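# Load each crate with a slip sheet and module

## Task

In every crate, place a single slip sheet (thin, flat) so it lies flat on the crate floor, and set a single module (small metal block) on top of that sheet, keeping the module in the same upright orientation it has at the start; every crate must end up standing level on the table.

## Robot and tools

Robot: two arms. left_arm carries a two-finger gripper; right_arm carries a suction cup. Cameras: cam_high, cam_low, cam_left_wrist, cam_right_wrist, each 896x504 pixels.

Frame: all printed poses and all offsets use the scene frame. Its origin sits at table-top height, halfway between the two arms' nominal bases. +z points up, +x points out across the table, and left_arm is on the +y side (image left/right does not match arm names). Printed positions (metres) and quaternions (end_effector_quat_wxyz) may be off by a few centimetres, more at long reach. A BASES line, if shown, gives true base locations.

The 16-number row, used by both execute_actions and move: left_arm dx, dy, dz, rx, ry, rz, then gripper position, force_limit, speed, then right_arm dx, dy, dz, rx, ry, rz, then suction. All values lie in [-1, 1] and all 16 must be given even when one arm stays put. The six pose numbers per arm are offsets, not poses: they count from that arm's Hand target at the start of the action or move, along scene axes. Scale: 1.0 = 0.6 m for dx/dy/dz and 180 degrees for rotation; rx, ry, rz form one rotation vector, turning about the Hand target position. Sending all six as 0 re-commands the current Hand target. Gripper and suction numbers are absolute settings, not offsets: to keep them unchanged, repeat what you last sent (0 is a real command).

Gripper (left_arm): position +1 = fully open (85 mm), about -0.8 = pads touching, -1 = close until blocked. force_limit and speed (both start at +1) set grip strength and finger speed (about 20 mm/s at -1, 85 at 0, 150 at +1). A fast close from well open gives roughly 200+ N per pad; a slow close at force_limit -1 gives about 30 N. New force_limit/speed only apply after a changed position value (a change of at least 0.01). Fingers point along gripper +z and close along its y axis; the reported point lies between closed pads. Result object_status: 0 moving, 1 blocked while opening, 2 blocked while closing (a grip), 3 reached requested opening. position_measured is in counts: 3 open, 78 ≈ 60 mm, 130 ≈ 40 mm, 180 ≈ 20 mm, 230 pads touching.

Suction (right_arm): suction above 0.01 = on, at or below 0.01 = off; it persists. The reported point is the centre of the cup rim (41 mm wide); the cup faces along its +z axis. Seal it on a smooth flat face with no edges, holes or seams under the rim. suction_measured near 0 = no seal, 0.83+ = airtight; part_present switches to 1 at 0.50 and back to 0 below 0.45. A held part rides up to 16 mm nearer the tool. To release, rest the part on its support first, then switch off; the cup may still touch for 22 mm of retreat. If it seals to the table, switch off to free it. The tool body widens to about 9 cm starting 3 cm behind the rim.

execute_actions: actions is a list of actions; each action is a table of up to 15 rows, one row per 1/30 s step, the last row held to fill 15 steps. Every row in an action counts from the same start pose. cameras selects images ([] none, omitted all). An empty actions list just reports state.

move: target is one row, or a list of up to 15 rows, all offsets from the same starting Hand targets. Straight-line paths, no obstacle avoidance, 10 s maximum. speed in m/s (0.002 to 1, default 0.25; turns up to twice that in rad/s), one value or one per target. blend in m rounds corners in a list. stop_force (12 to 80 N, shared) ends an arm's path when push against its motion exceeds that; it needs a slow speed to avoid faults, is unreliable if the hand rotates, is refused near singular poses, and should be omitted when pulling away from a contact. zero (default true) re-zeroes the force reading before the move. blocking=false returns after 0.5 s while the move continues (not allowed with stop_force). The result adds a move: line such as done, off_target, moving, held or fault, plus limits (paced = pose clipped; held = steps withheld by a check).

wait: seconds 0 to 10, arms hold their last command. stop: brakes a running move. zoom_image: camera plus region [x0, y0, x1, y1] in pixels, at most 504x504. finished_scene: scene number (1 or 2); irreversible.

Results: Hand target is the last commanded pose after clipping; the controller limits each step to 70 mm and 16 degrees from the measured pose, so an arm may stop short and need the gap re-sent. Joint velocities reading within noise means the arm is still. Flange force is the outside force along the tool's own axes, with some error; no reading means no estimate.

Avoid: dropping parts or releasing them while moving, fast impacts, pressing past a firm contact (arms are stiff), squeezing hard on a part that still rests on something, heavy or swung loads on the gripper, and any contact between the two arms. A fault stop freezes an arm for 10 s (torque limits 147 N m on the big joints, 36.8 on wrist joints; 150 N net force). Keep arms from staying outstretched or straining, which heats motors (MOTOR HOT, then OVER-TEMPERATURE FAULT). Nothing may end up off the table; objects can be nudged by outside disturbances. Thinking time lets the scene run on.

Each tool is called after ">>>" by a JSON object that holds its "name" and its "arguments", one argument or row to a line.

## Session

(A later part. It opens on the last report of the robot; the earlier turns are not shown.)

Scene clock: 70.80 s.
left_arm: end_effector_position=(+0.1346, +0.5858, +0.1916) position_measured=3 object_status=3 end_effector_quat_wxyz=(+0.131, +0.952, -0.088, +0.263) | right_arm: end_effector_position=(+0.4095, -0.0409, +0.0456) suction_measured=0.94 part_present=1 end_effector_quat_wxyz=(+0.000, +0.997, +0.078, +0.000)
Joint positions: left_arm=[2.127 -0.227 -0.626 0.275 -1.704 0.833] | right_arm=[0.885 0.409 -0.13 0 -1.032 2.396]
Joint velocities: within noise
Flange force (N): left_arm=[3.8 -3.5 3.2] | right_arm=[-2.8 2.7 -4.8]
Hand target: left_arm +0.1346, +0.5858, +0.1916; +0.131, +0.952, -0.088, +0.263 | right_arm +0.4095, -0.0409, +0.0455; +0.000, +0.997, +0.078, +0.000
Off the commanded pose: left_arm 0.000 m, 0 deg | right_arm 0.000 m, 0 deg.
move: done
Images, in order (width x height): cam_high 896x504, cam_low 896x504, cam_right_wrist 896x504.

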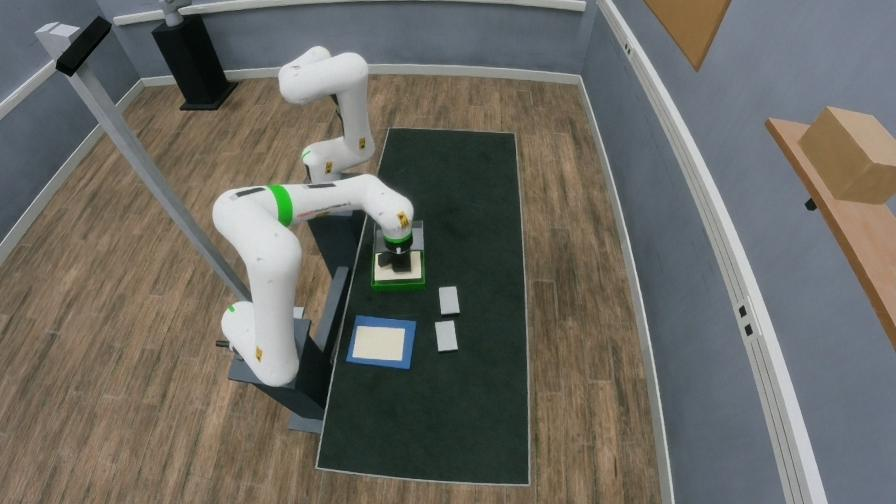

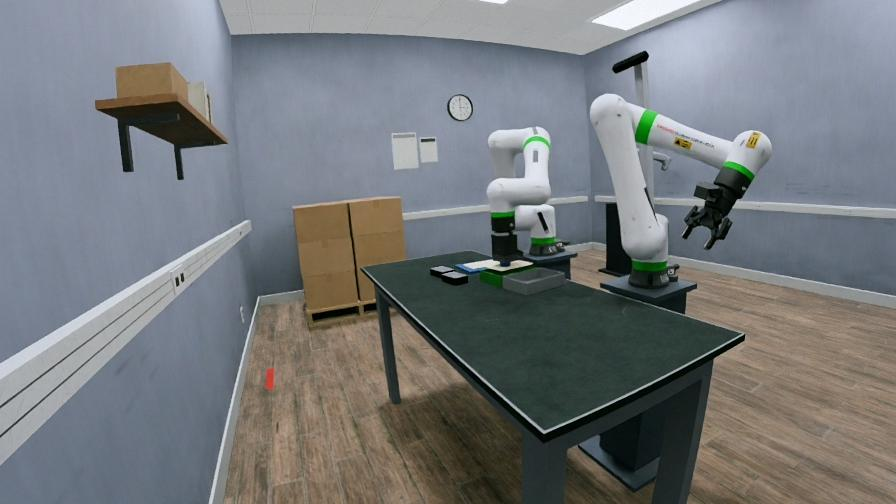

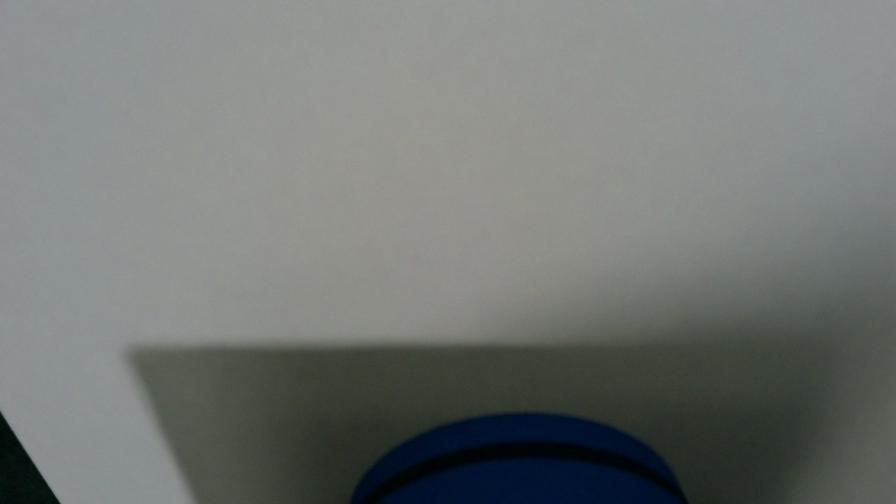

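>>> {"name": "move", "arguments": {
  "target": [0,0,0,0,0,0,1,1,1,0,0,-0.1,0,0,0,1],
  "speed": 0.02,
  "stop_force": 12,
  "cameras": ["cam_right_wrist","cam_high","cam_low"]
}}

>>> {"name": "zoom_image", "arguments": {
  "camera": "cam_low",
  "region": [420, 210, 580, 300]
}}

>>> {"name": "zoom_image", "arguments": {
  "camera": "cam_high",
  "region": [330, 200, 470, 380]
}}

Scene clock: 75.93 s.
left_arm: end_effector_position=(+0.1346, +0.5858, +0.1916) position_measured=3 object_status=3 end_effector_quat_wxyz=(+0.131, +0.952, -0.088, +0.263) | right_arm: end_effector_position=(+0.4096, -0.0408, -0.0097) suction_measured=0.94 part_present=1 end_effector_quat_wxyz=(+0.000, +0.997, +0.078, +0.000)
Joint positions: left_arm=[2.127 -0.227 -0.626 0.275 -1.704 0.833] | right_arm=[0.885 0.486 -0.171 0 -0.914 2.396]
Joint velocities: within noise
Flange force (N): left_arm=[3.3 -5.5 3.4] | right_arm=[-6.6 4.0 -38.3]
Hand target: left_arm +0.1346, +0.5858, +0.1916; +0.131, +0.952, -0.088, +0.263 | right_arm +0.4096, -0.0408, -0.0098; +0.000, +0.997, +0.078, +0.000 (not the last commanded pose)
Off the commanded pose: left_arm 0.000 m, 0 deg | right_arm 0.005 m, 0 deg.
move: contact (right_arm)
Images, in order (width x height): cam_high 896x504, cam_low 896x504, cam_right_wrist 896x504.

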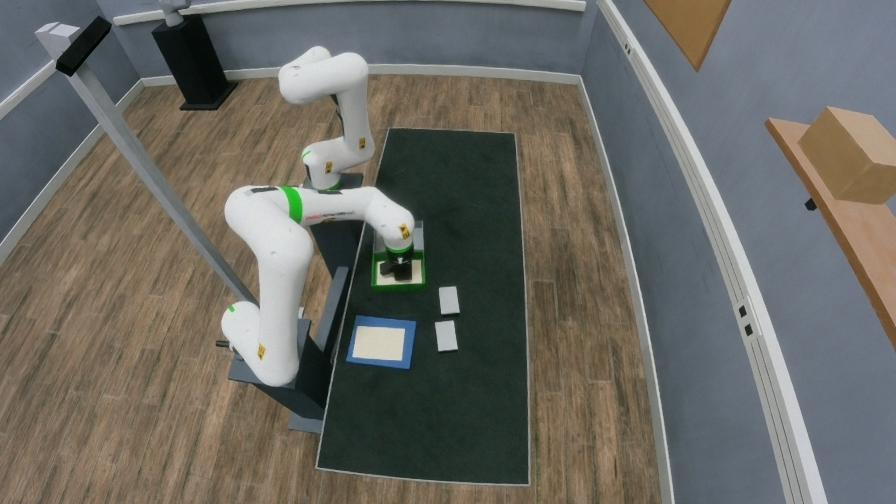

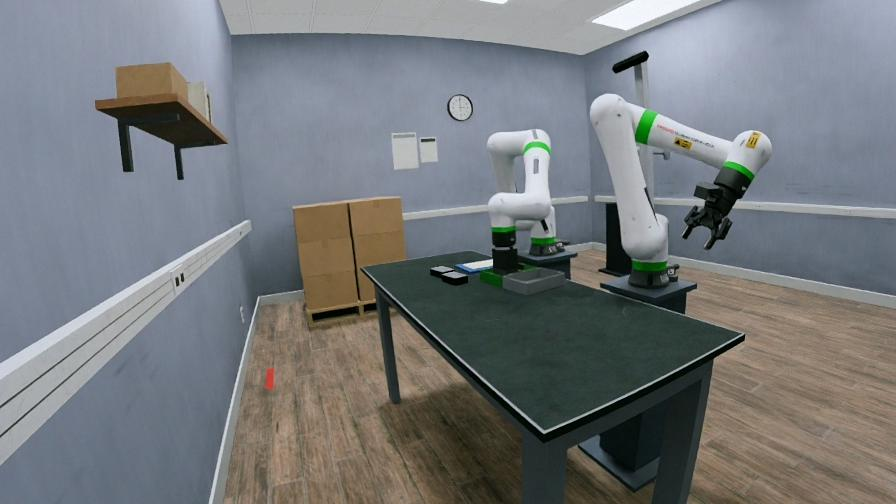

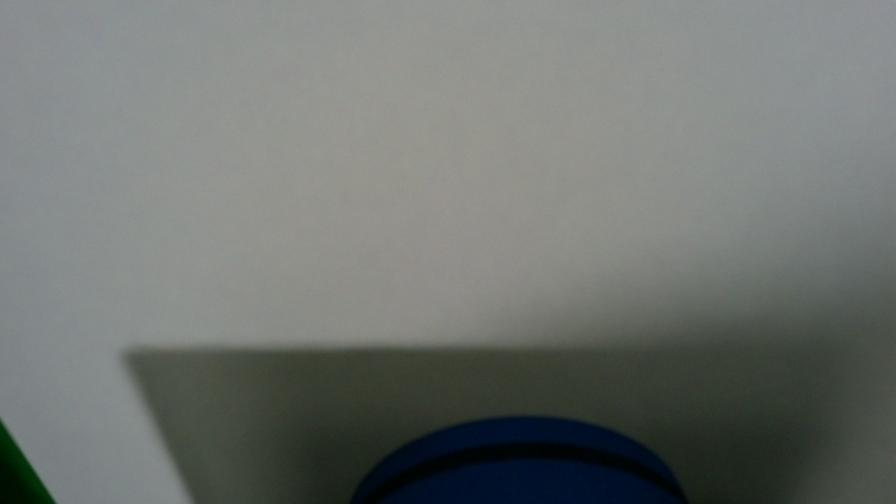

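Scaled by 3.150 from the camera's 896x504 image, which has a finer 1280x720 frame.

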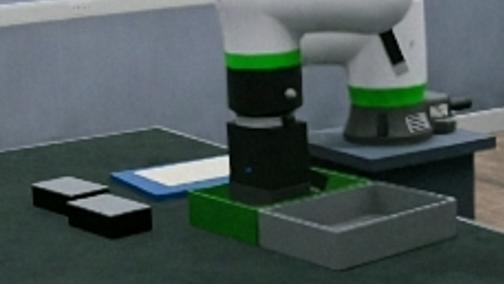

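Scaled by 2.800 from the camera's 896x504 image, which has a finer 1280x720 frame.

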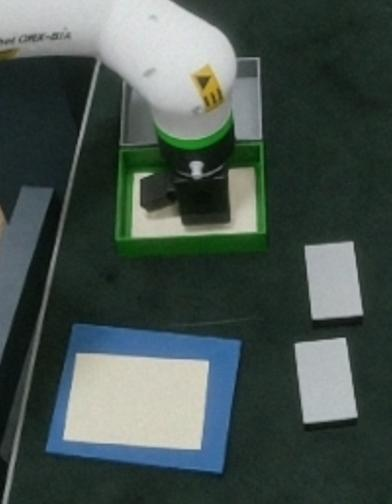

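>>> {"name": "execute_actions", "arguments": {
  "actions": [
    [[0,0,0,0,0,0,1,1,1,0,0,0,0,0,0,0]]
  ],
  "cameras": []
}}

>>> {"name": "move", "arguments": {
  "target": [
    [0,0,0,0,0,0,1,1,1,0,0,0.06,0,0,0,0],
    [0,0,0,0,0,0,1,1,1,-0.1,0.03,0.43,0,0,0,0]
  ],
  "speed": [0.05,0.35],
  "blend": [0.01,0],
  "cameras": ["cam_right_wrist"]
}}

>>> {"name": "zoom_image", "arguments": {
  "camera": "cam_right_wrist",
  "region": [200, 0, 704, 350]
}}

Scene clock: 76.97 s.
left_arm: end_effector_position=(+0.1346, +0.5858, +0.1916) position_measured=3 object_status=3 end_effector_quat_wxyz=(+0.131, +0.952, -0.088, +0.263) | right_arm: end_effector_position=(+0.4096, -0.0408, -0.0098) suction_measured=0.00 part_present=0 end_effector_quat_wxyz=(+0.000, +0.997, +0.078, +0.000)
Joint positions: left_arm=[2.127 -0.227 -0.626 0.275 -1.704 0.833] | right_arm=[0.885 0.486 -0.171 0 -0.914 2.395]
Joint velocities: within noise
Flange force (N): left_arm=[3.3 -4.8 3.6] | right_arm=[-12.3 5.4 -64.8]
Hand target: left_arm +0.1346, +0.5858, +0.1916; +0.131, +0.952, -0.088, +0.263 | right_arm +0.4096, -0.0408, -0.0098; +0.000, +0.997, +0.078, +0.000
Off the commanded pose: left_arm 0.000 m, 0 deg | right_arm 0.000 m, 0 deg.
Step readings (end_effector_position of left_arm | right_arm):
0: (+0.1346, +0.5858, +0.1916) | (+0.4096, -0.0408, -0.0098)
1: (+0.1346, +0.5858, +0.1916) | (+0.4096, -0.0408, -0.0098)
2: (+0.1346, +0.5858, +0.1916) | (+0.4096, -0.0408, -0.0097)
4: (+0.1346, +0.5858, +0.1916) | (+0.4096, -0.0408, -0.0097)
8: (+0.1346, +0.5858, +0.1916) | (+0.4096, -0.0408, -0.0097)
15: (+0.1346, +0.5858, +0.1916) | (+0.4096, -0.0408, -0.0097)
No camera images: "cameras" was empty.

Scene clock: 78.93 s.
left_arm: end_effector_position=(+0.1346, +0.5858, +0.1916) position_measured=3 object_status=3 end_effector_quat_wxyz=(+0.131, +0.952, -0.088, +0.263) | right_arm: end_effector_position=(+0.3496, -0.0228, +0.2482) suction_measured=0.00 part_present=0 end_effector_quat_wxyz=(+0.000, +0.997, +0.078, +0.000)
Joint positions: left_arm=[2.127 -0.227 -0.626 0.275 -1.704 0.833] | right_arm=[1.001 0.171 0.064 0 -1.464 2.28]
Joint velocities: within noise
Flange force (N): left_arm=[2.9 -5.3 2.3] | right_arm=[-0.9 2.6 -2.7]
Hand target: left_arm +0.1346, +0.5858, +0.1916; +0.131, +0.952, -0.088, +0.263 | right_arm +0.3496, -0.0228, +0.2482; +0.000, +0.997, +0.078, +0.000
Off the commanded pose: left_arm 0.000 m, 0 deg | right_arm 0.000 m, 0 deg.
move: done
Images, in order (width x height): cam_right_wrist 896x504.

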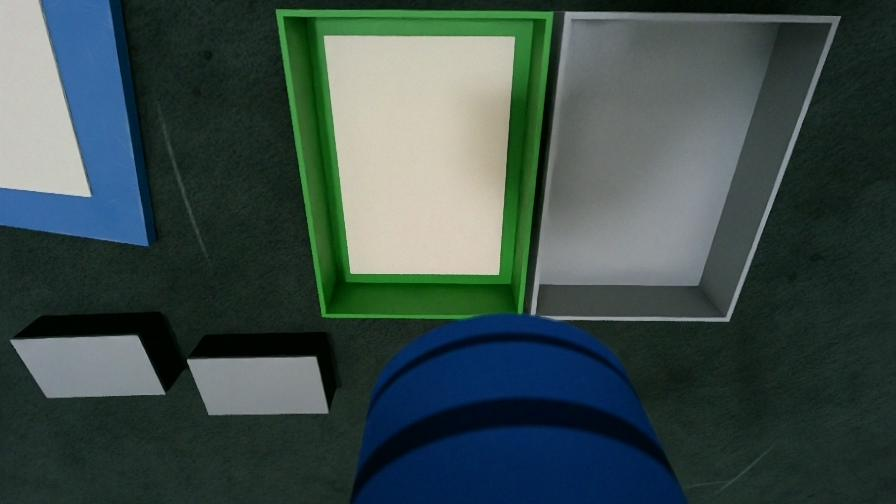

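Scaled by 1.000.

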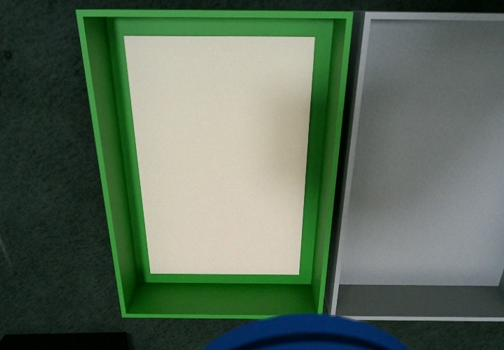

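>>> {"name": "move", "arguments": {
  "target": [0,0,0,0,0,0,1,1,1,-0.016,-0.492,-0.08,0,0,-0.0411,0],
  "speed": 0.4,
  "cameras": ["cam_right_wrist"]
}}

>>> {"name": "zoom_image", "arguments": {
  "camera": "cam_right_wrist",
  "region": [300, 0, 652, 350]
}}

Scene clock: 80.77 s.
left_arm: end_effector_position=(+0.1346, +0.5858, +0.1916) position_measured=3 object_status=3 end_effector_quat_wxyz=(+0.131, +0.952, -0.088, +0.263) | right_arm: end_effector_position=(+0.3400, -0.3180, +0.2002) suction_measured=0.00 part_present=0 end_effector_quat_wxyz=(+0.000, +1.000, +0.014, +0.000)
Joint positions: left_arm=[2.127 -0.227 -0.626 0.275 -1.704 0.833] | right_arm=[0.509 -0.188 -0.405 0 -1.354 2.643]
Joint velocities: within noise
Flange force (N): left_arm=[3.7 -4.6 3.0] | right_arm=[0.5 0.2 -4.1]
Hand target: left_arm +0.1346, +0.5858, +0.1916; +0.131, +0.952, -0.088, +0.263 | right_arm +0.3400, -0.3180, +0.2002; +0.000, +1.000, +0.014, +0.000
Off the commanded pose: left_arm 0.000 m, 0 deg | right_arm 0.000 m, 0 deg.
move: done; limits=paced
Images, in order (width x height): cam_right_wrist 896x504.

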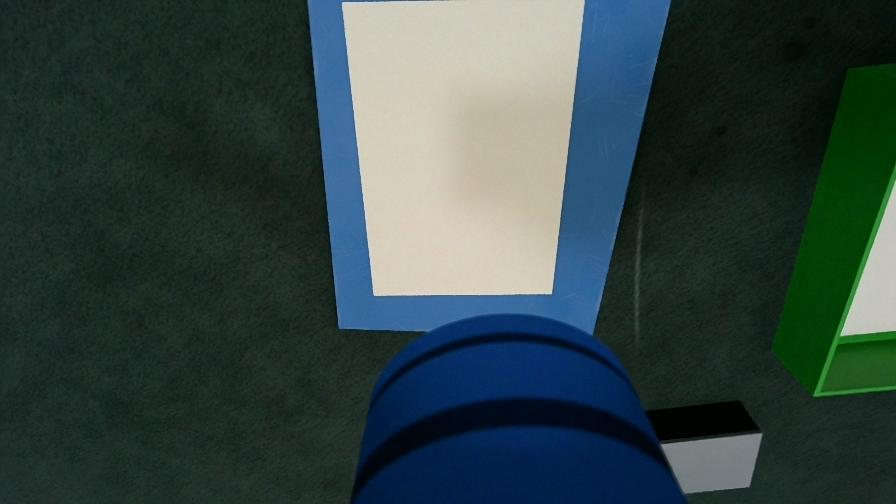

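Scaled by 1.432 from the camera's 896x504 image, which has a finer 1280x720 frame.

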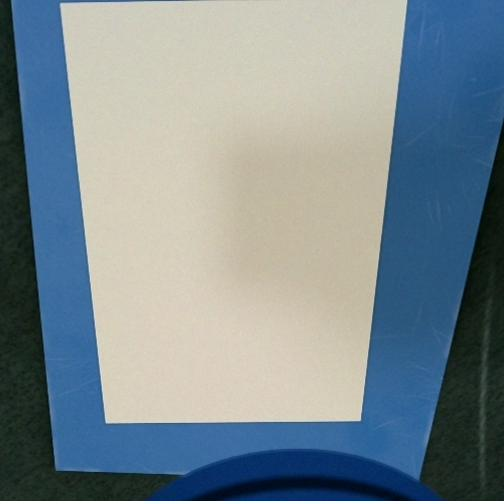

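>>> {"name": "move", "arguments": {
  "target": [0,0,0,0,0,0,1,1,1,0.0625,0.0003,-0.31,0,0,0.0041,0],
  "speed": 0.25,
  "cameras": []
}}

>>> {"name": "move", "arguments": {
  "target": [0,0,0,0,0,0,1,1,1,0,0,-0.05,0,0,0,1],
  "speed": 0.015,
  "stop_force": 12,
  "cameras": []
}}

>>> {"name": "move", "arguments": {
  "target": [0,0,0,0,0,0,1,1,1,0,0,0.2,0,0,0,1],
  "speed": 0.06,
  "cameras": ["cam_right_wrist","cam_high","cam_low"]
}}

>>> {"name": "zoom_image", "arguments": {
  "camera": "cam_low",
  "region": [420, 210, 580, 300]
}}

>>> {"name": "zoom_image", "arguments": {
  "camera": "cam_high",
  "region": [330, 200, 470, 380]
}}

Scene clock: 82.70 s.
left_arm: end_effector_position=(+0.1346, +0.5858, +0.1916) position_measured=3 object_status=3 end_effector_quat_wxyz=(+0.131, +0.952, -0.088, +0.263) | right_arm: end_effector_position=(+0.3775, -0.3178, +0.0143) suction_measured=0.00 part_present=0 end_effector_quat_wxyz=(+0.000, +1.000, +0.020, +0.000)
Joint positions: left_arm=[2.127 -0.227 -0.626 0.275 -1.704 0.833] | right_arm=[0.46 0.141 -0.573 0 -0.856 2.705]
Joint velocities: within noise
Flange force (N): left_arm=[3.2 -5.4 2.8] | right_arm=[-0.2 1.7 -4.2]
Hand target: left_arm +0.1346, +0.5858, +0.1916; +0.131, +0.952, -0.088, +0.263 | right_arm +0.3775, -0.3178, +0.0142; +0.000, +1.000, +0.020, +0.000
Off the commanded pose: left_arm 0.000 m, 0 deg | right_arm 0.000 m, 0 deg.
move: done
No camera images: "cameras" was empty.

Scene clock: 84.53 s.
left_arm: end_effector_position=(+0.1346, +0.5858, +0.1916) position_measured=3 object_status=3 end_effector_quat_wxyz=(+0.131, +0.952, -0.088, +0.263) | right_arm: end_effector_position=(+0.3776, -0.3178, -0.0036) suction_measured=0.94 part_present=1 end_effector_quat_wxyz=(+0.000, +1.000, +0.020, +0.000)
Joint positions: left_arm=[2.127 -0.227 -0.626 0.275 -1.704 0.833] | right_arm=[0.46 0.176 -0.587 0 -0.807 2.705]
Joint velocities: within noise
Flange force (N): left_arm=[4.2 -4.6 2.8] | right_arm=[-11.9 0.7 -41.6]
Hand target: left_arm +0.1346, +0.5858, +0.1916; +0.131, +0.952, -0.088, +0.263 | right_arm +0.3775, -0.3178, -0.0036; +0.000, +1.000, +0.020, +0.000 (not the last commanded pose)
Off the commanded pose: left_arm 0.000 m, 0 deg | right_arm 0.012 m, 0 deg.
move: contact (right_arm)
No camera images: "cameras" was empty.

Scene clock: 86.93 s.
left_arm: end_effector_position=(+0.1346, +0.5858, +0.1916) position_measured=3 object_status=3 end_effector_quat_wxyz=(+0.131, +0.952, -0.088, +0.263) | right_arm: end_effector_position=(+0.3775, -0.3178, +0.1164) suction_measured=0.94 part_present=1 end_effector_quat_wxyz=(+0.000, +1.000, +0.020, +0.000)
Joint positions: left_arm=[2.127 -0.227 -0.626 0.275 -1.704 0.833] | right_arm=[0.46 -0.015 -0.456 0 -1.129 2.705]
Joint velocities: within noise
Flange force (N): left_arm=[3.3 -5.4 3.5] | right_arm=[-4.1 1.4 -2.5]
Hand target: left_arm +0.1346, +0.5858, +0.1916; +0.131, +0.952, -0.088, +0.263 | right_arm +0.3775, -0.3178, +0.1164; +0.000, +1.000, +0.020, +0.000
Off the commanded pose: left_arm 0.000 m, 0 deg | right_arm 0.000 m, 0 deg.
move: done
Images, in order (width x height): cam_high 896x504, cam_low 896x504, cam_right_wrist 896x504.

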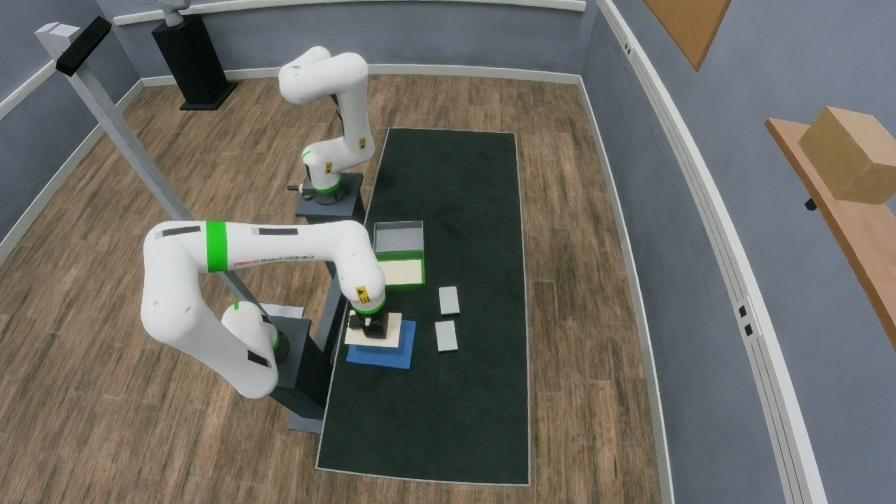

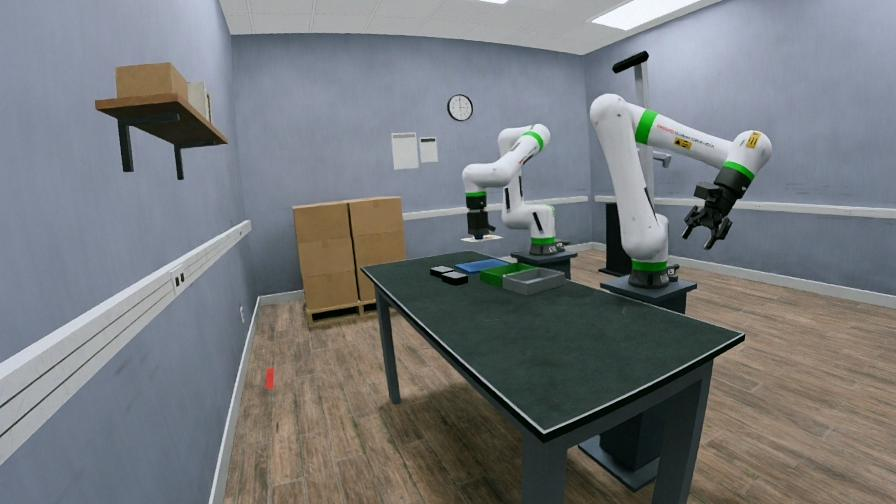

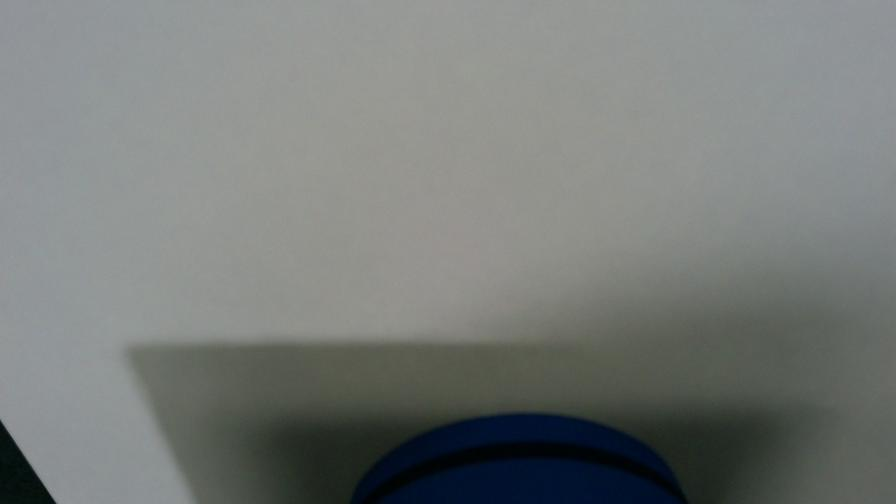

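Scaled by 3.150 from the camera's 896x504 image, which has a finer 1280x720 frame.

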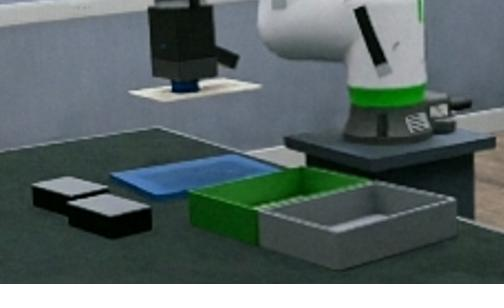

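Scaled by 2.800 from the camera's 896x504 image, which has a finer 1280x720 frame.

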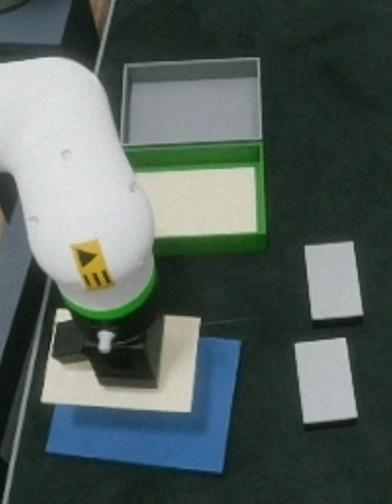

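>>> {"name": "move", "arguments": {
  "target": [
    [0,0,0,0,0,0,1,1,1,0.0155,0.6992,0,0,0,0.0339,1],
    [0,0,0,0,0,0,1,1,1,0.0155,0.6992,-0.122,0,0,0.0339,1]
  ],
  "speed": [0.3,0.15],
  "cameras": ["cam_right_wrist","cam_high","cam_low"]
}}

>>> {"name": "zoom_image", "arguments": {
  "camera": "cam_low",
  "region": [420, 210, 580, 300]
}}

>>> {"name": "zoom_image", "arguments": {
  "camera": "cam_high",
  "region": [330, 180, 470, 360]
}}

Scene clock: 91.23 s.
left_arm: end_effector_position=(+0.1346, +0.5858, +0.1916) position_measured=3 object_status=3 end_effector_quat_wxyz=(+0.131, +0.952, -0.088, +0.263) | right_arm: end_effector_position=(+0.3868, +0.1017, +0.0433) suction_measured=0.94 part_present=1 end_effector_quat_wxyz=(+0.000, +0.997, +0.074, +0.000)
Joint positions: left_arm=[2.127 -0.227 -0.626 0.275 -1.704 0.833] | right_arm=[1.055 0.594 0.145 0 -1.122 2.216]
Joint velocities: within noise
Flange force (N): left_arm=[3.5 -4.5 3.5] | right_arm=[-2.5 3.0 -3.4]
Hand target: left_arm +0.1346, +0.5858, +0.1916; +0.131, +0.952, -0.088, +0.263 | right_arm +0.3868, +0.1017, +0.0432; +0.000, +0.997, +0.074, +0.000
Off the commanded pose: left_arm 0.000 m, 0 deg | right_arm 0.000 m, 0 deg.
move: done
Images, in order (width x height): cam_high 896x504, cam_low 896x504, cam_right_wrist 896x504.

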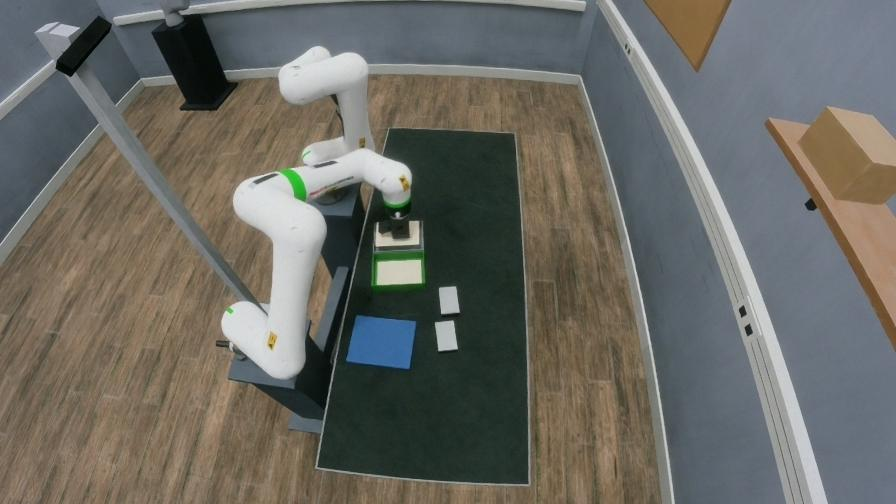

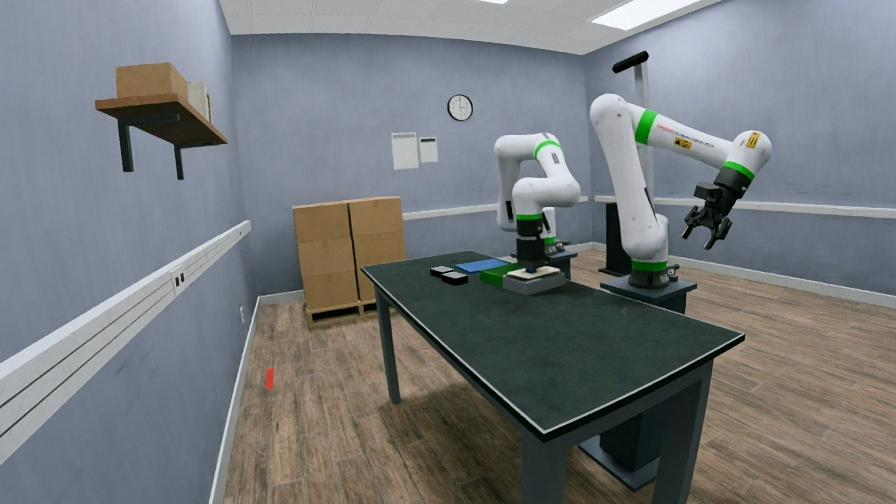

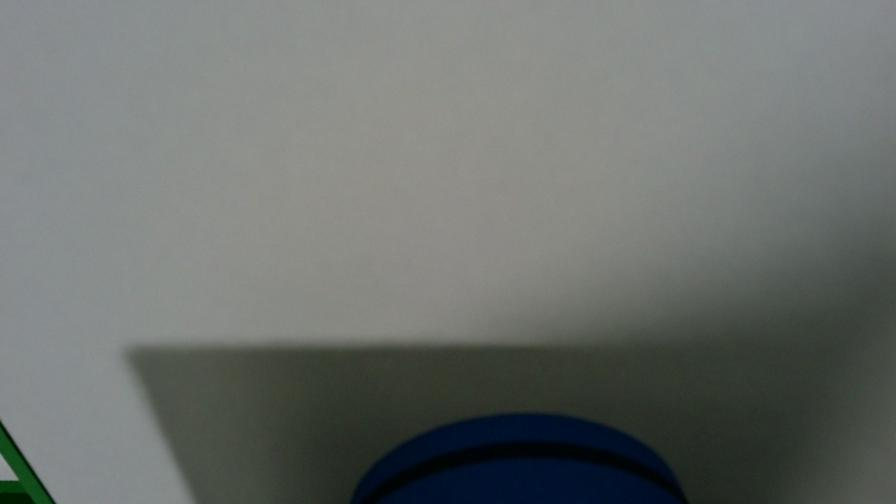

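Scaled by 3.150 from the camera's 896x504 image, which has a finer 1280x720 frame.

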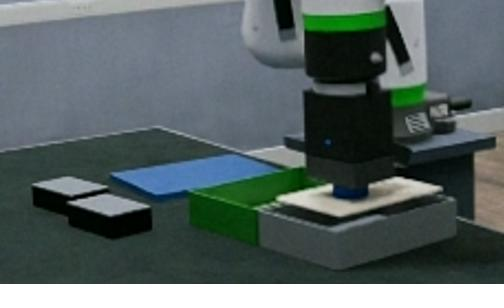

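Scaled by 2.800 from the camera's 896x504 image, which has a finer 1280x720 frame.

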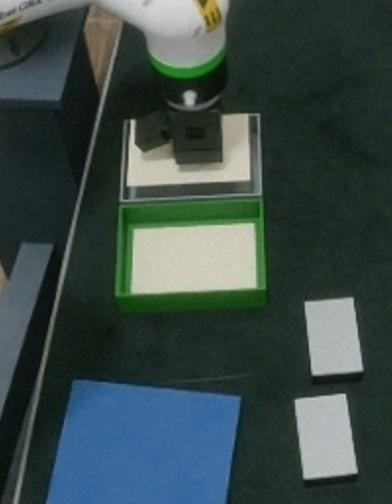

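>>> {"name": "move", "arguments": {
  "target": [0,0,0,0,0,0,1,1,1,0,0,-0.1,0,0,0,1],
  "speed": 0.025,
  "stop_force": 12,
  "cameras": []
}}

>>> {"name": "execute_actions", "arguments": {
  "actions": [
    [[0,0,0,0,0,0,1,1,1,0,0,0,0,0,0,0]]
  ],
  "cameras": []
}}

>>> {"name": "move", "arguments": {
  "target": [
    [0,0,0,0,0,0,1,1,1,0,0,0.06,0,0,0,0],
    [0,0,0,0,0,0,1,1,1,-0.1,-0.08,0.43,0,0,0,0]
  ],
  "speed": [0.05,0.35],
  "blend": [0.01,0],
  "cameras": ["cam_right_wrist"]
}}

>>> {"name": "zoom_image", "arguments": {
  "camera": "cam_right_wrist",
  "region": [200, 0, 704, 350]
}}

Scene clock: 94.27 s.
left_arm: end_effector_position=(+0.1346, +0.5858, +0.1916) position_measured=3 object_status=3 end_effector_quat_wxyz=(+0.131, +0.952, -0.088, +0.263) | right_arm: end_effector_position=(+0.3869, +0.1019, -0.0094) suction_measured=0.94 part_present=1 end_effector_quat_wxyz=(+0.000, +0.997, +0.074, +0.000)
Joint positions: left_arm=[2.127 -0.227 -0.626 0.275 -1.704 0.833] | right_arm=[1.055 0.656 0.107 0 -1.021 2.216]
Joint velocities: within noise
Flange force (N): left_arm=[4.2 -5.3 3.3] | right_arm=[-8.0 6.8 -36.6]
Hand target: left_arm +0.1346, +0.5858, +0.1916; +0.131, +0.952, -0.088, +0.263 | right_arm +0.3869, +0.1019, -0.0094; +0.000, +0.997, +0.074, +0.000 (not the last commanded pose)
Off the commanded pose: left_arm 0.000 m, 0 deg | right_arm 0.007 m, 0 deg.
move: contact (right_arm)
No camera images: "cameras" was empty.

Scene clock: 94.97 s.
left_arm: end_effector_position=(+0.1346, +0.5858, +0.1916) position_measured=3 object_status=3 end_effector_quat_wxyz=(+0.131, +0.952, -0.088, +0.263) | right_arm: end_effector_position=(+0.3869, +0.1019, -0.0094) suction_measured=0.00 part_present=0 end_effector_quat_wxyz=(+0.000, +0.997, +0.074, +0.000)
Joint positions: left_arm=[2.127 -0.227 -0.626 0.275 -1.704 0.833] | right_arm=[1.055 0.656 0.107 0 -1.021 2.216]
Joint velocities: within noise
Flange force (N): left_arm=[3.7 -5.3 4.0] | right_arm=[-9.7 7.0 -61.5]
Hand target: left_arm +0.1346, +0.5858, +0.1916; +0.131, +0.952, -0.088, +0.263 | right_arm +0.3869, +0.1019, -0.0094; +0.000, +0.997, +0.074, +0.000
Off the commanded pose: left_arm 0.000 m, 0 deg | right_arm 0.000 m, 0 deg.
Step readings (end_effector_position of left_arm | right_arm):
0: (+0.1346, +0.5858, +0.1916) | (+0.3869, +0.1019, -0.0094)
1: (+0.1346, +0.5858, +0.1916) | (+0.3869, +0.1019, -0.0094)
2: (+0.1346, +0.5858, +0.1916) | (+0.3869, +0.1019, -0.0094)
4: (+0.1346, +0.5858, +0.1916) | (+0.3870, +0.1019, -0.0094)
8: (+0.1346, +0.5858, +0.1916) | (+0.3870, +0.1019, -0.0094)
15: (+0.1346, +0.5858, +0.1916) | (+0.3869, +0.1019, -0.0094)
No camera images: "cameras" was empty.

Scene clock: 96.97 s.
left_arm: end_effector_position=(+0.1346, +0.5858, +0.1916) position_measured=3 object_status=3 end_effector_quat_wxyz=(+0.131, +0.952, -0.088, +0.263) | right_arm: end_effector_position=(+0.3269, +0.0539, +0.2485) suction_measured=0.00 part_present=0 end_effector_quat_wxyz=(+0.000, +0.997, +0.074, +0.000)
Joint positions: left_arm=[2.127 -0.227 -0.626 0.275 -1.704 0.833] | right_arm=[1.11 0.275 0.19 0 -1.486 2.161]
Joint velocities: within noise
Flange force (N): left_arm=[3.4 -5.9 2.6] | right_arm=[-3.5 3.9 -1.4]
Hand target: left_arm +0.1346, +0.5858, +0.1916; +0.131, +0.952, -0.088, +0.263 | right_arm +0.3269, +0.0539, +0.2486; +0.000, +0.997, +0.074, +0.000
Off the commanded pose: left_arm 0.000 m, 0 deg | right_arm 0.000 m, 0 deg.
move: done
Images, in order (width x height): cam_right_wrist 896x504.

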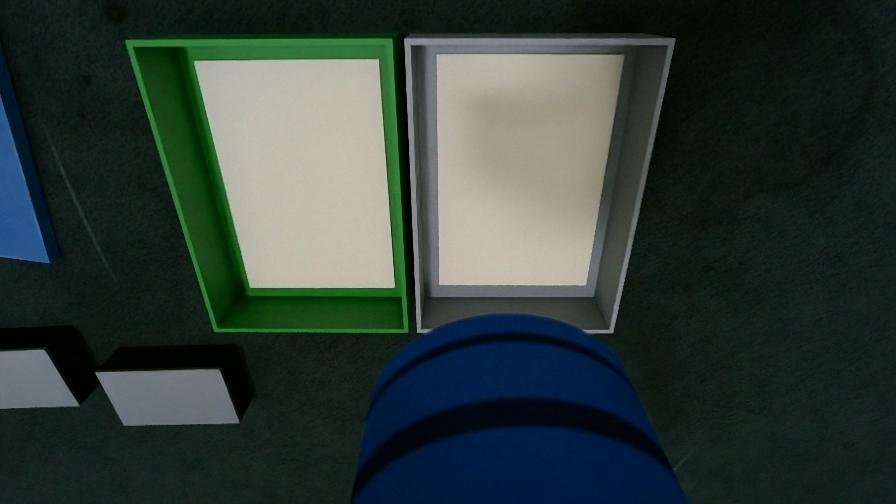

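Scaled by 1.000.

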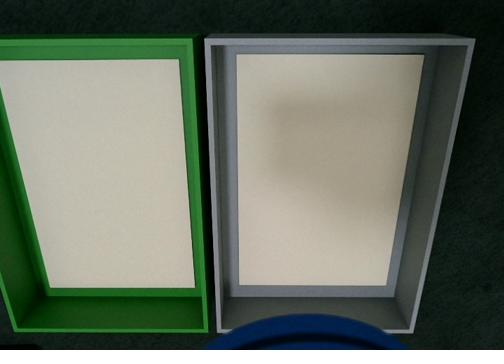

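>>> {"name": "move", "arguments": {
  "target": [0,0,0,0,0,0,1,1,1,0.4218,-0.3732,-0.1975,0,0,-0.4806,0],
  "speed": 0.6,
  "cameras": ["cam_right_wrist"]
}}

>>> {"name": "zoom_image", "arguments": {
  "camera": "cam_right_wrist",
  "region": [200, 0, 704, 350]
}}

Scene clock: 99.73 s.
left_arm: end_effector_position=(+0.1346, +0.5858, +0.1916) position_measured=3 object_status=3 end_effector_quat_wxyz=(+0.131, +0.952, -0.088, +0.263) | right_arm: end_effector_position=(+0.5800, -0.1700, +0.1301) suction_measured=0.00 part_present=0 end_effector_quat_wxyz=(+0.000, +0.777, -0.630, +0.000)
Joint positions: left_arm=[2.127 -0.227 -0.626 0.275 -1.704 0.833] | right_arm=[0.521 0.534 0.268 0.001 -1.305 1.241]
Joint velocities: within noise
Flange force (N): left_arm=[3.4 -4.6 3.3] | right_arm=[1.0 3.5 -3.7]
Hand target: left_arm +0.1346, +0.5858, +0.1916; +0.131, +0.952, -0.088, +0.263 | right_arm +0.5800, -0.1700, +0.1301; +0.000, +0.777, -0.630, +0.000
Off the commanded pose: left_arm 0.000 m, 0 deg | right_arm 0.000 m, 0 deg.
move: done
Images, in order (width x height): cam_right_wrist 896x504.

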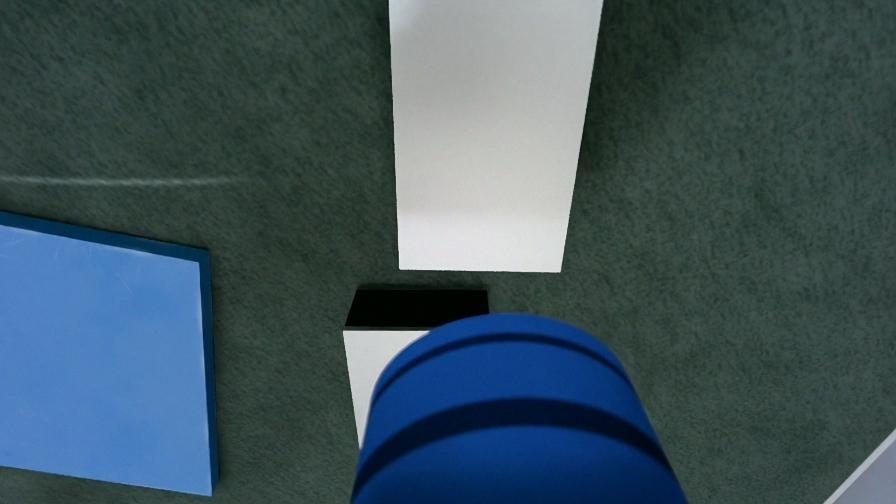

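Scaled by 1.000.

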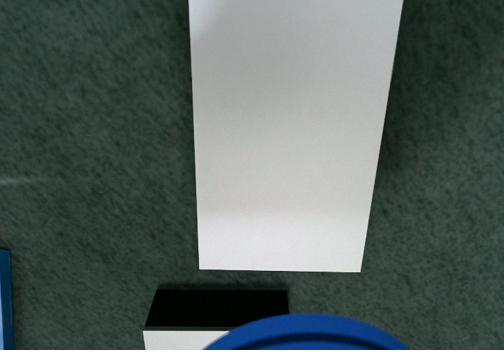

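>>> {"name": "move", "arguments": {
  "target": [0,0,0,0,0,0,1,1,1,0.0007,0.0337,-0.15,0,0,0,0],
  "speed": 0.25,
  "cameras": []
}}

>>> {"name": "move", "arguments": {
  "target": [0,0,0,0,0,0,1,1,1,0,0,-0.0367,0,0,0,1],
  "speed": 0.02,
  "stop_force": 15,
  "cameras": ["cam_right_wrist"]
}}

Scene clock: 101.63 s.
left_arm: end_effector_position=(+0.1346, +0.5858, +0.1916) position_measured=3 object_status=3 end_effector_quat_wxyz=(+0.131, +0.952, -0.088, +0.263) | right_arm: end_effector_position=(+0.5804, -0.1498, +0.0401) suction_measured=0.00 part_present=0 end_effector_quat_wxyz=(+0.000, +0.777, -0.630, +0.000)
Joint positions: left_arm=[2.127 -0.227 -0.626 0.275 -1.704 0.833] | right_arm=[0.548 0.629 0.193 0.001 -1.135 1.213]
Joint velocities: within noise
Flange force (N): left_arm=[3.9 -4.3 3.2] | right_arm=[1.7 5.4 -4.7]
Hand target: left_arm +0.1346, +0.5858, +0.1916; +0.131, +0.952, -0.088, +0.263 | right_arm +0.5804, -0.1498, +0.0401; +0.000, +0.777, -0.630, +0.000
Off the commanded pose: left_arm 0.000 m, 0 deg | right_arm 0.000 m, 0 deg.
move: done
No camera images: "cameras" was empty.

Scene clock: 103.57 s.
left_arm: end_effector_position=(+0.1346, +0.5858, +0.1916) position_measured=3 object_status=3 end_effector_quat_wxyz=(+0.131, +0.952, -0.088, +0.263) | right_arm: end_effector_position=(+0.5804, -0.1498, +0.0180) suction_measured=0.99 part_present=1 end_effector_quat_wxyz=(+0.000, +0.777, -0.630, +0.000)
Joint positions: left_arm=[2.127 -0.227 -0.626 0.275 -1.704 0.833] | right_arm=[0.548 0.653 0.175 0.001 -1.093 1.213]
Joint velocities: within noise
Flange force (N): left_arm=[3.6 -5.4 2.6] | right_arm=[1.5 4.0 -2.5]
Hand target: left_arm +0.1346, +0.5858, +0.1916; +0.131, +0.952, -0.088, +0.263 | right_arm +0.5804, -0.1498, +0.0180; +0.000, +0.777, -0.630, +0.000
Off the commanded pose: left_arm 0.000 m, 0 deg | right_arm 0.000 m, 0 deg.
move: done
Images, in order (width x height): cam_right_wrist 896x504.

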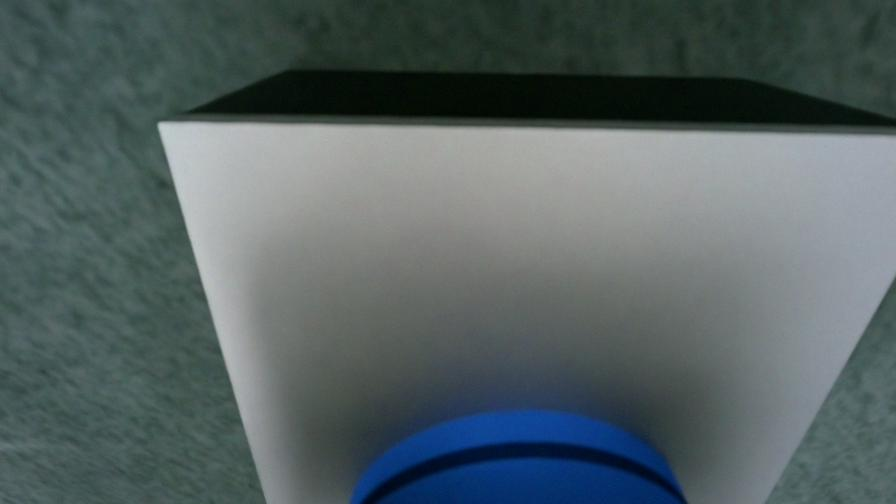

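>>> {"name": "move", "arguments": {
  "target": [
    [0,0,0,0,0,0,1,1,1,0,0,0.16,0,0,0,1],
    [0,0,0,0,0,0,1,1,1,-0.349,0.4147,0.16,0,0,0.4856,1],
    [0,0,0,0,0,0,1,1,1,-0.349,0.4147,0.04,0,0,0.4856,1]
  ],
  "speed": [0.12,0.4,0.12],
  "blend": [0.02,0.0,0],
  "cameras": ["cam_high","cam_low"]
}}

>>> {"name": "zoom_image", "arguments": {
  "camera": "cam_high",
  "region": [330, 180, 470, 360]
}}

>>> {"name": "move", "arguments": {
  "target": [0,0,0,0,0,0,1,1,1,0,0,-0.07,0,0,0,1],
  "speed": 0.015,
  "stop_force": 12,
  "cameras": ["cam_right_wrist"]
}}

Scene clock: 107.77 s.
left_arm: end_effector_position=(+0.1346, +0.5858, +0.1916) position_measured=3 object_status=3 end_effector_quat_wxyz=(+0.131, +0.952, -0.088, +0.263) | right_arm: end_effector_position=(+0.3710, +0.0990, +0.0421) suction_measured=0.99 part_present=1 end_effector_quat_wxyz=(+0.000, +0.997, +0.081, +0.000)
Joint positions: left_arm=[2.127 -0.227 -0.626 0.275 -1.704 0.833] | right_arm=[1.076 0.567 0.099 0 -1.103 2.211]
Joint velocities: within noise
Flange force (N): left_arm=[3.8 -5.0 2.5] | right_arm=[-1.8 2.7 -2.5]
Hand target: left_arm +0.1346, +0.5858, +0.1916; +0.131, +0.952, -0.088, +0.263 | right_arm +0.3710, +0.0990, +0.0420; +0.000, +0.997, +0.081, +0.000
Off the commanded pose: left_arm 0.000 m, 0 deg | right_arm 0.000 m, 0 deg.
move: done
Images, in order (width x height): cam_high 896x504, cam_low 896x504.

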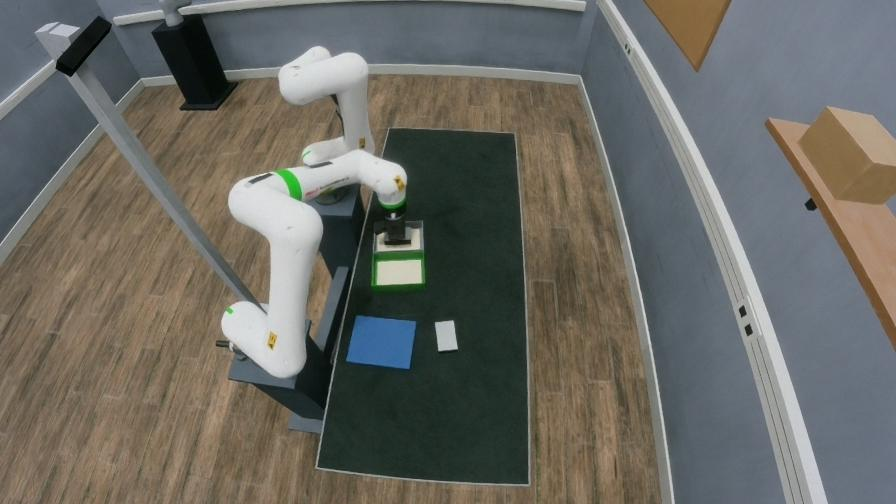

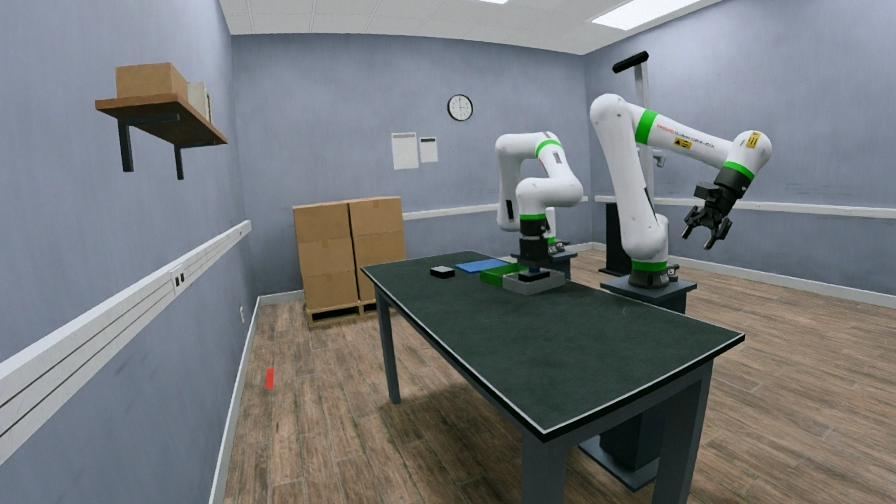

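Scaled by 2.800 from the camera's 896x504 image, which has a finer 1280x720 frame.

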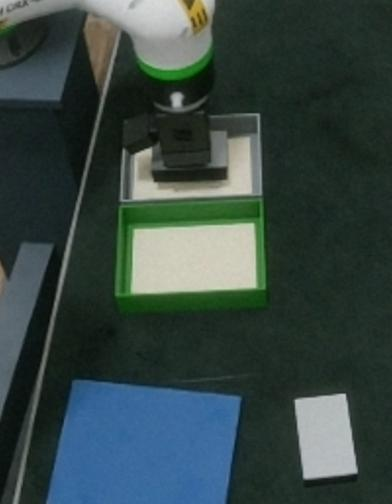

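Scene clock: 109.80 s.
left_arm: end_effector_position=(+0.1346, +0.5858, +0.1916) position_measured=3 object_status=3 end_effector_quat_wxyz=(+0.131, +0.952, -0.088, +0.263) | right_arm: end_effector_position=(+0.3711, +0.0991, +0.0213) suction_measured=0.99 part_present=1 end_effector_quat_wxyz=(+0.000, +0.997, +0.081, +0.000)
Joint positions: left_arm=[2.127 -0.227 -0.626 0.275 -1.704 0.833] | right_arm=[1.076 0.591 0.083 0.001 -1.062 2.211]
Joint velocities: within noise
Flange force (N): left_arm=[3.9 -6.1 2.8] | right_arm=[-5.1 4.3 -28.8]
Hand target: left_arm +0.1346, +0.5858, +0.1916; +0.131, +0.952, -0.088, +0.263 | right_arm +0.3711, +0.0991, +0.0212; +0.000, +0.997, +0.081, +0.000 (not the last commanded pose)
Off the commanded pose: left_arm 0.000 m, 0 deg | right_arm 0.021 m, 0 deg.
move: contact (right_arm)
Images, in order (width x height): cam_right_wrist 896x504.

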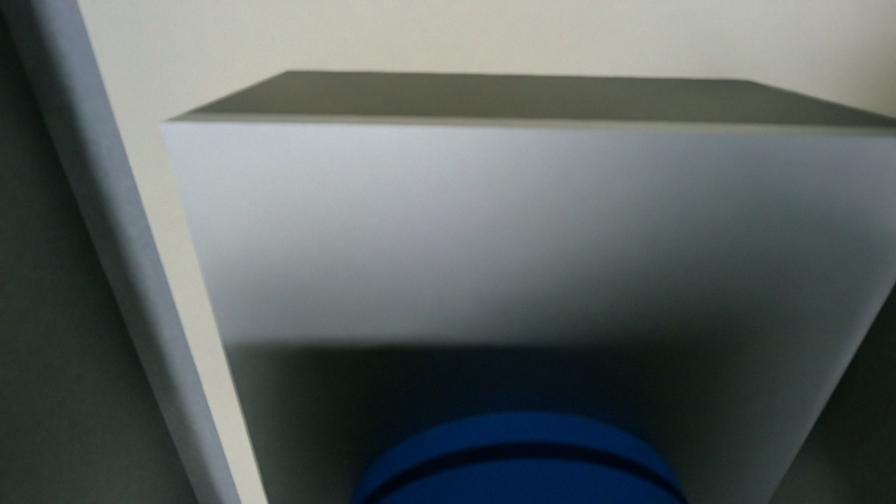

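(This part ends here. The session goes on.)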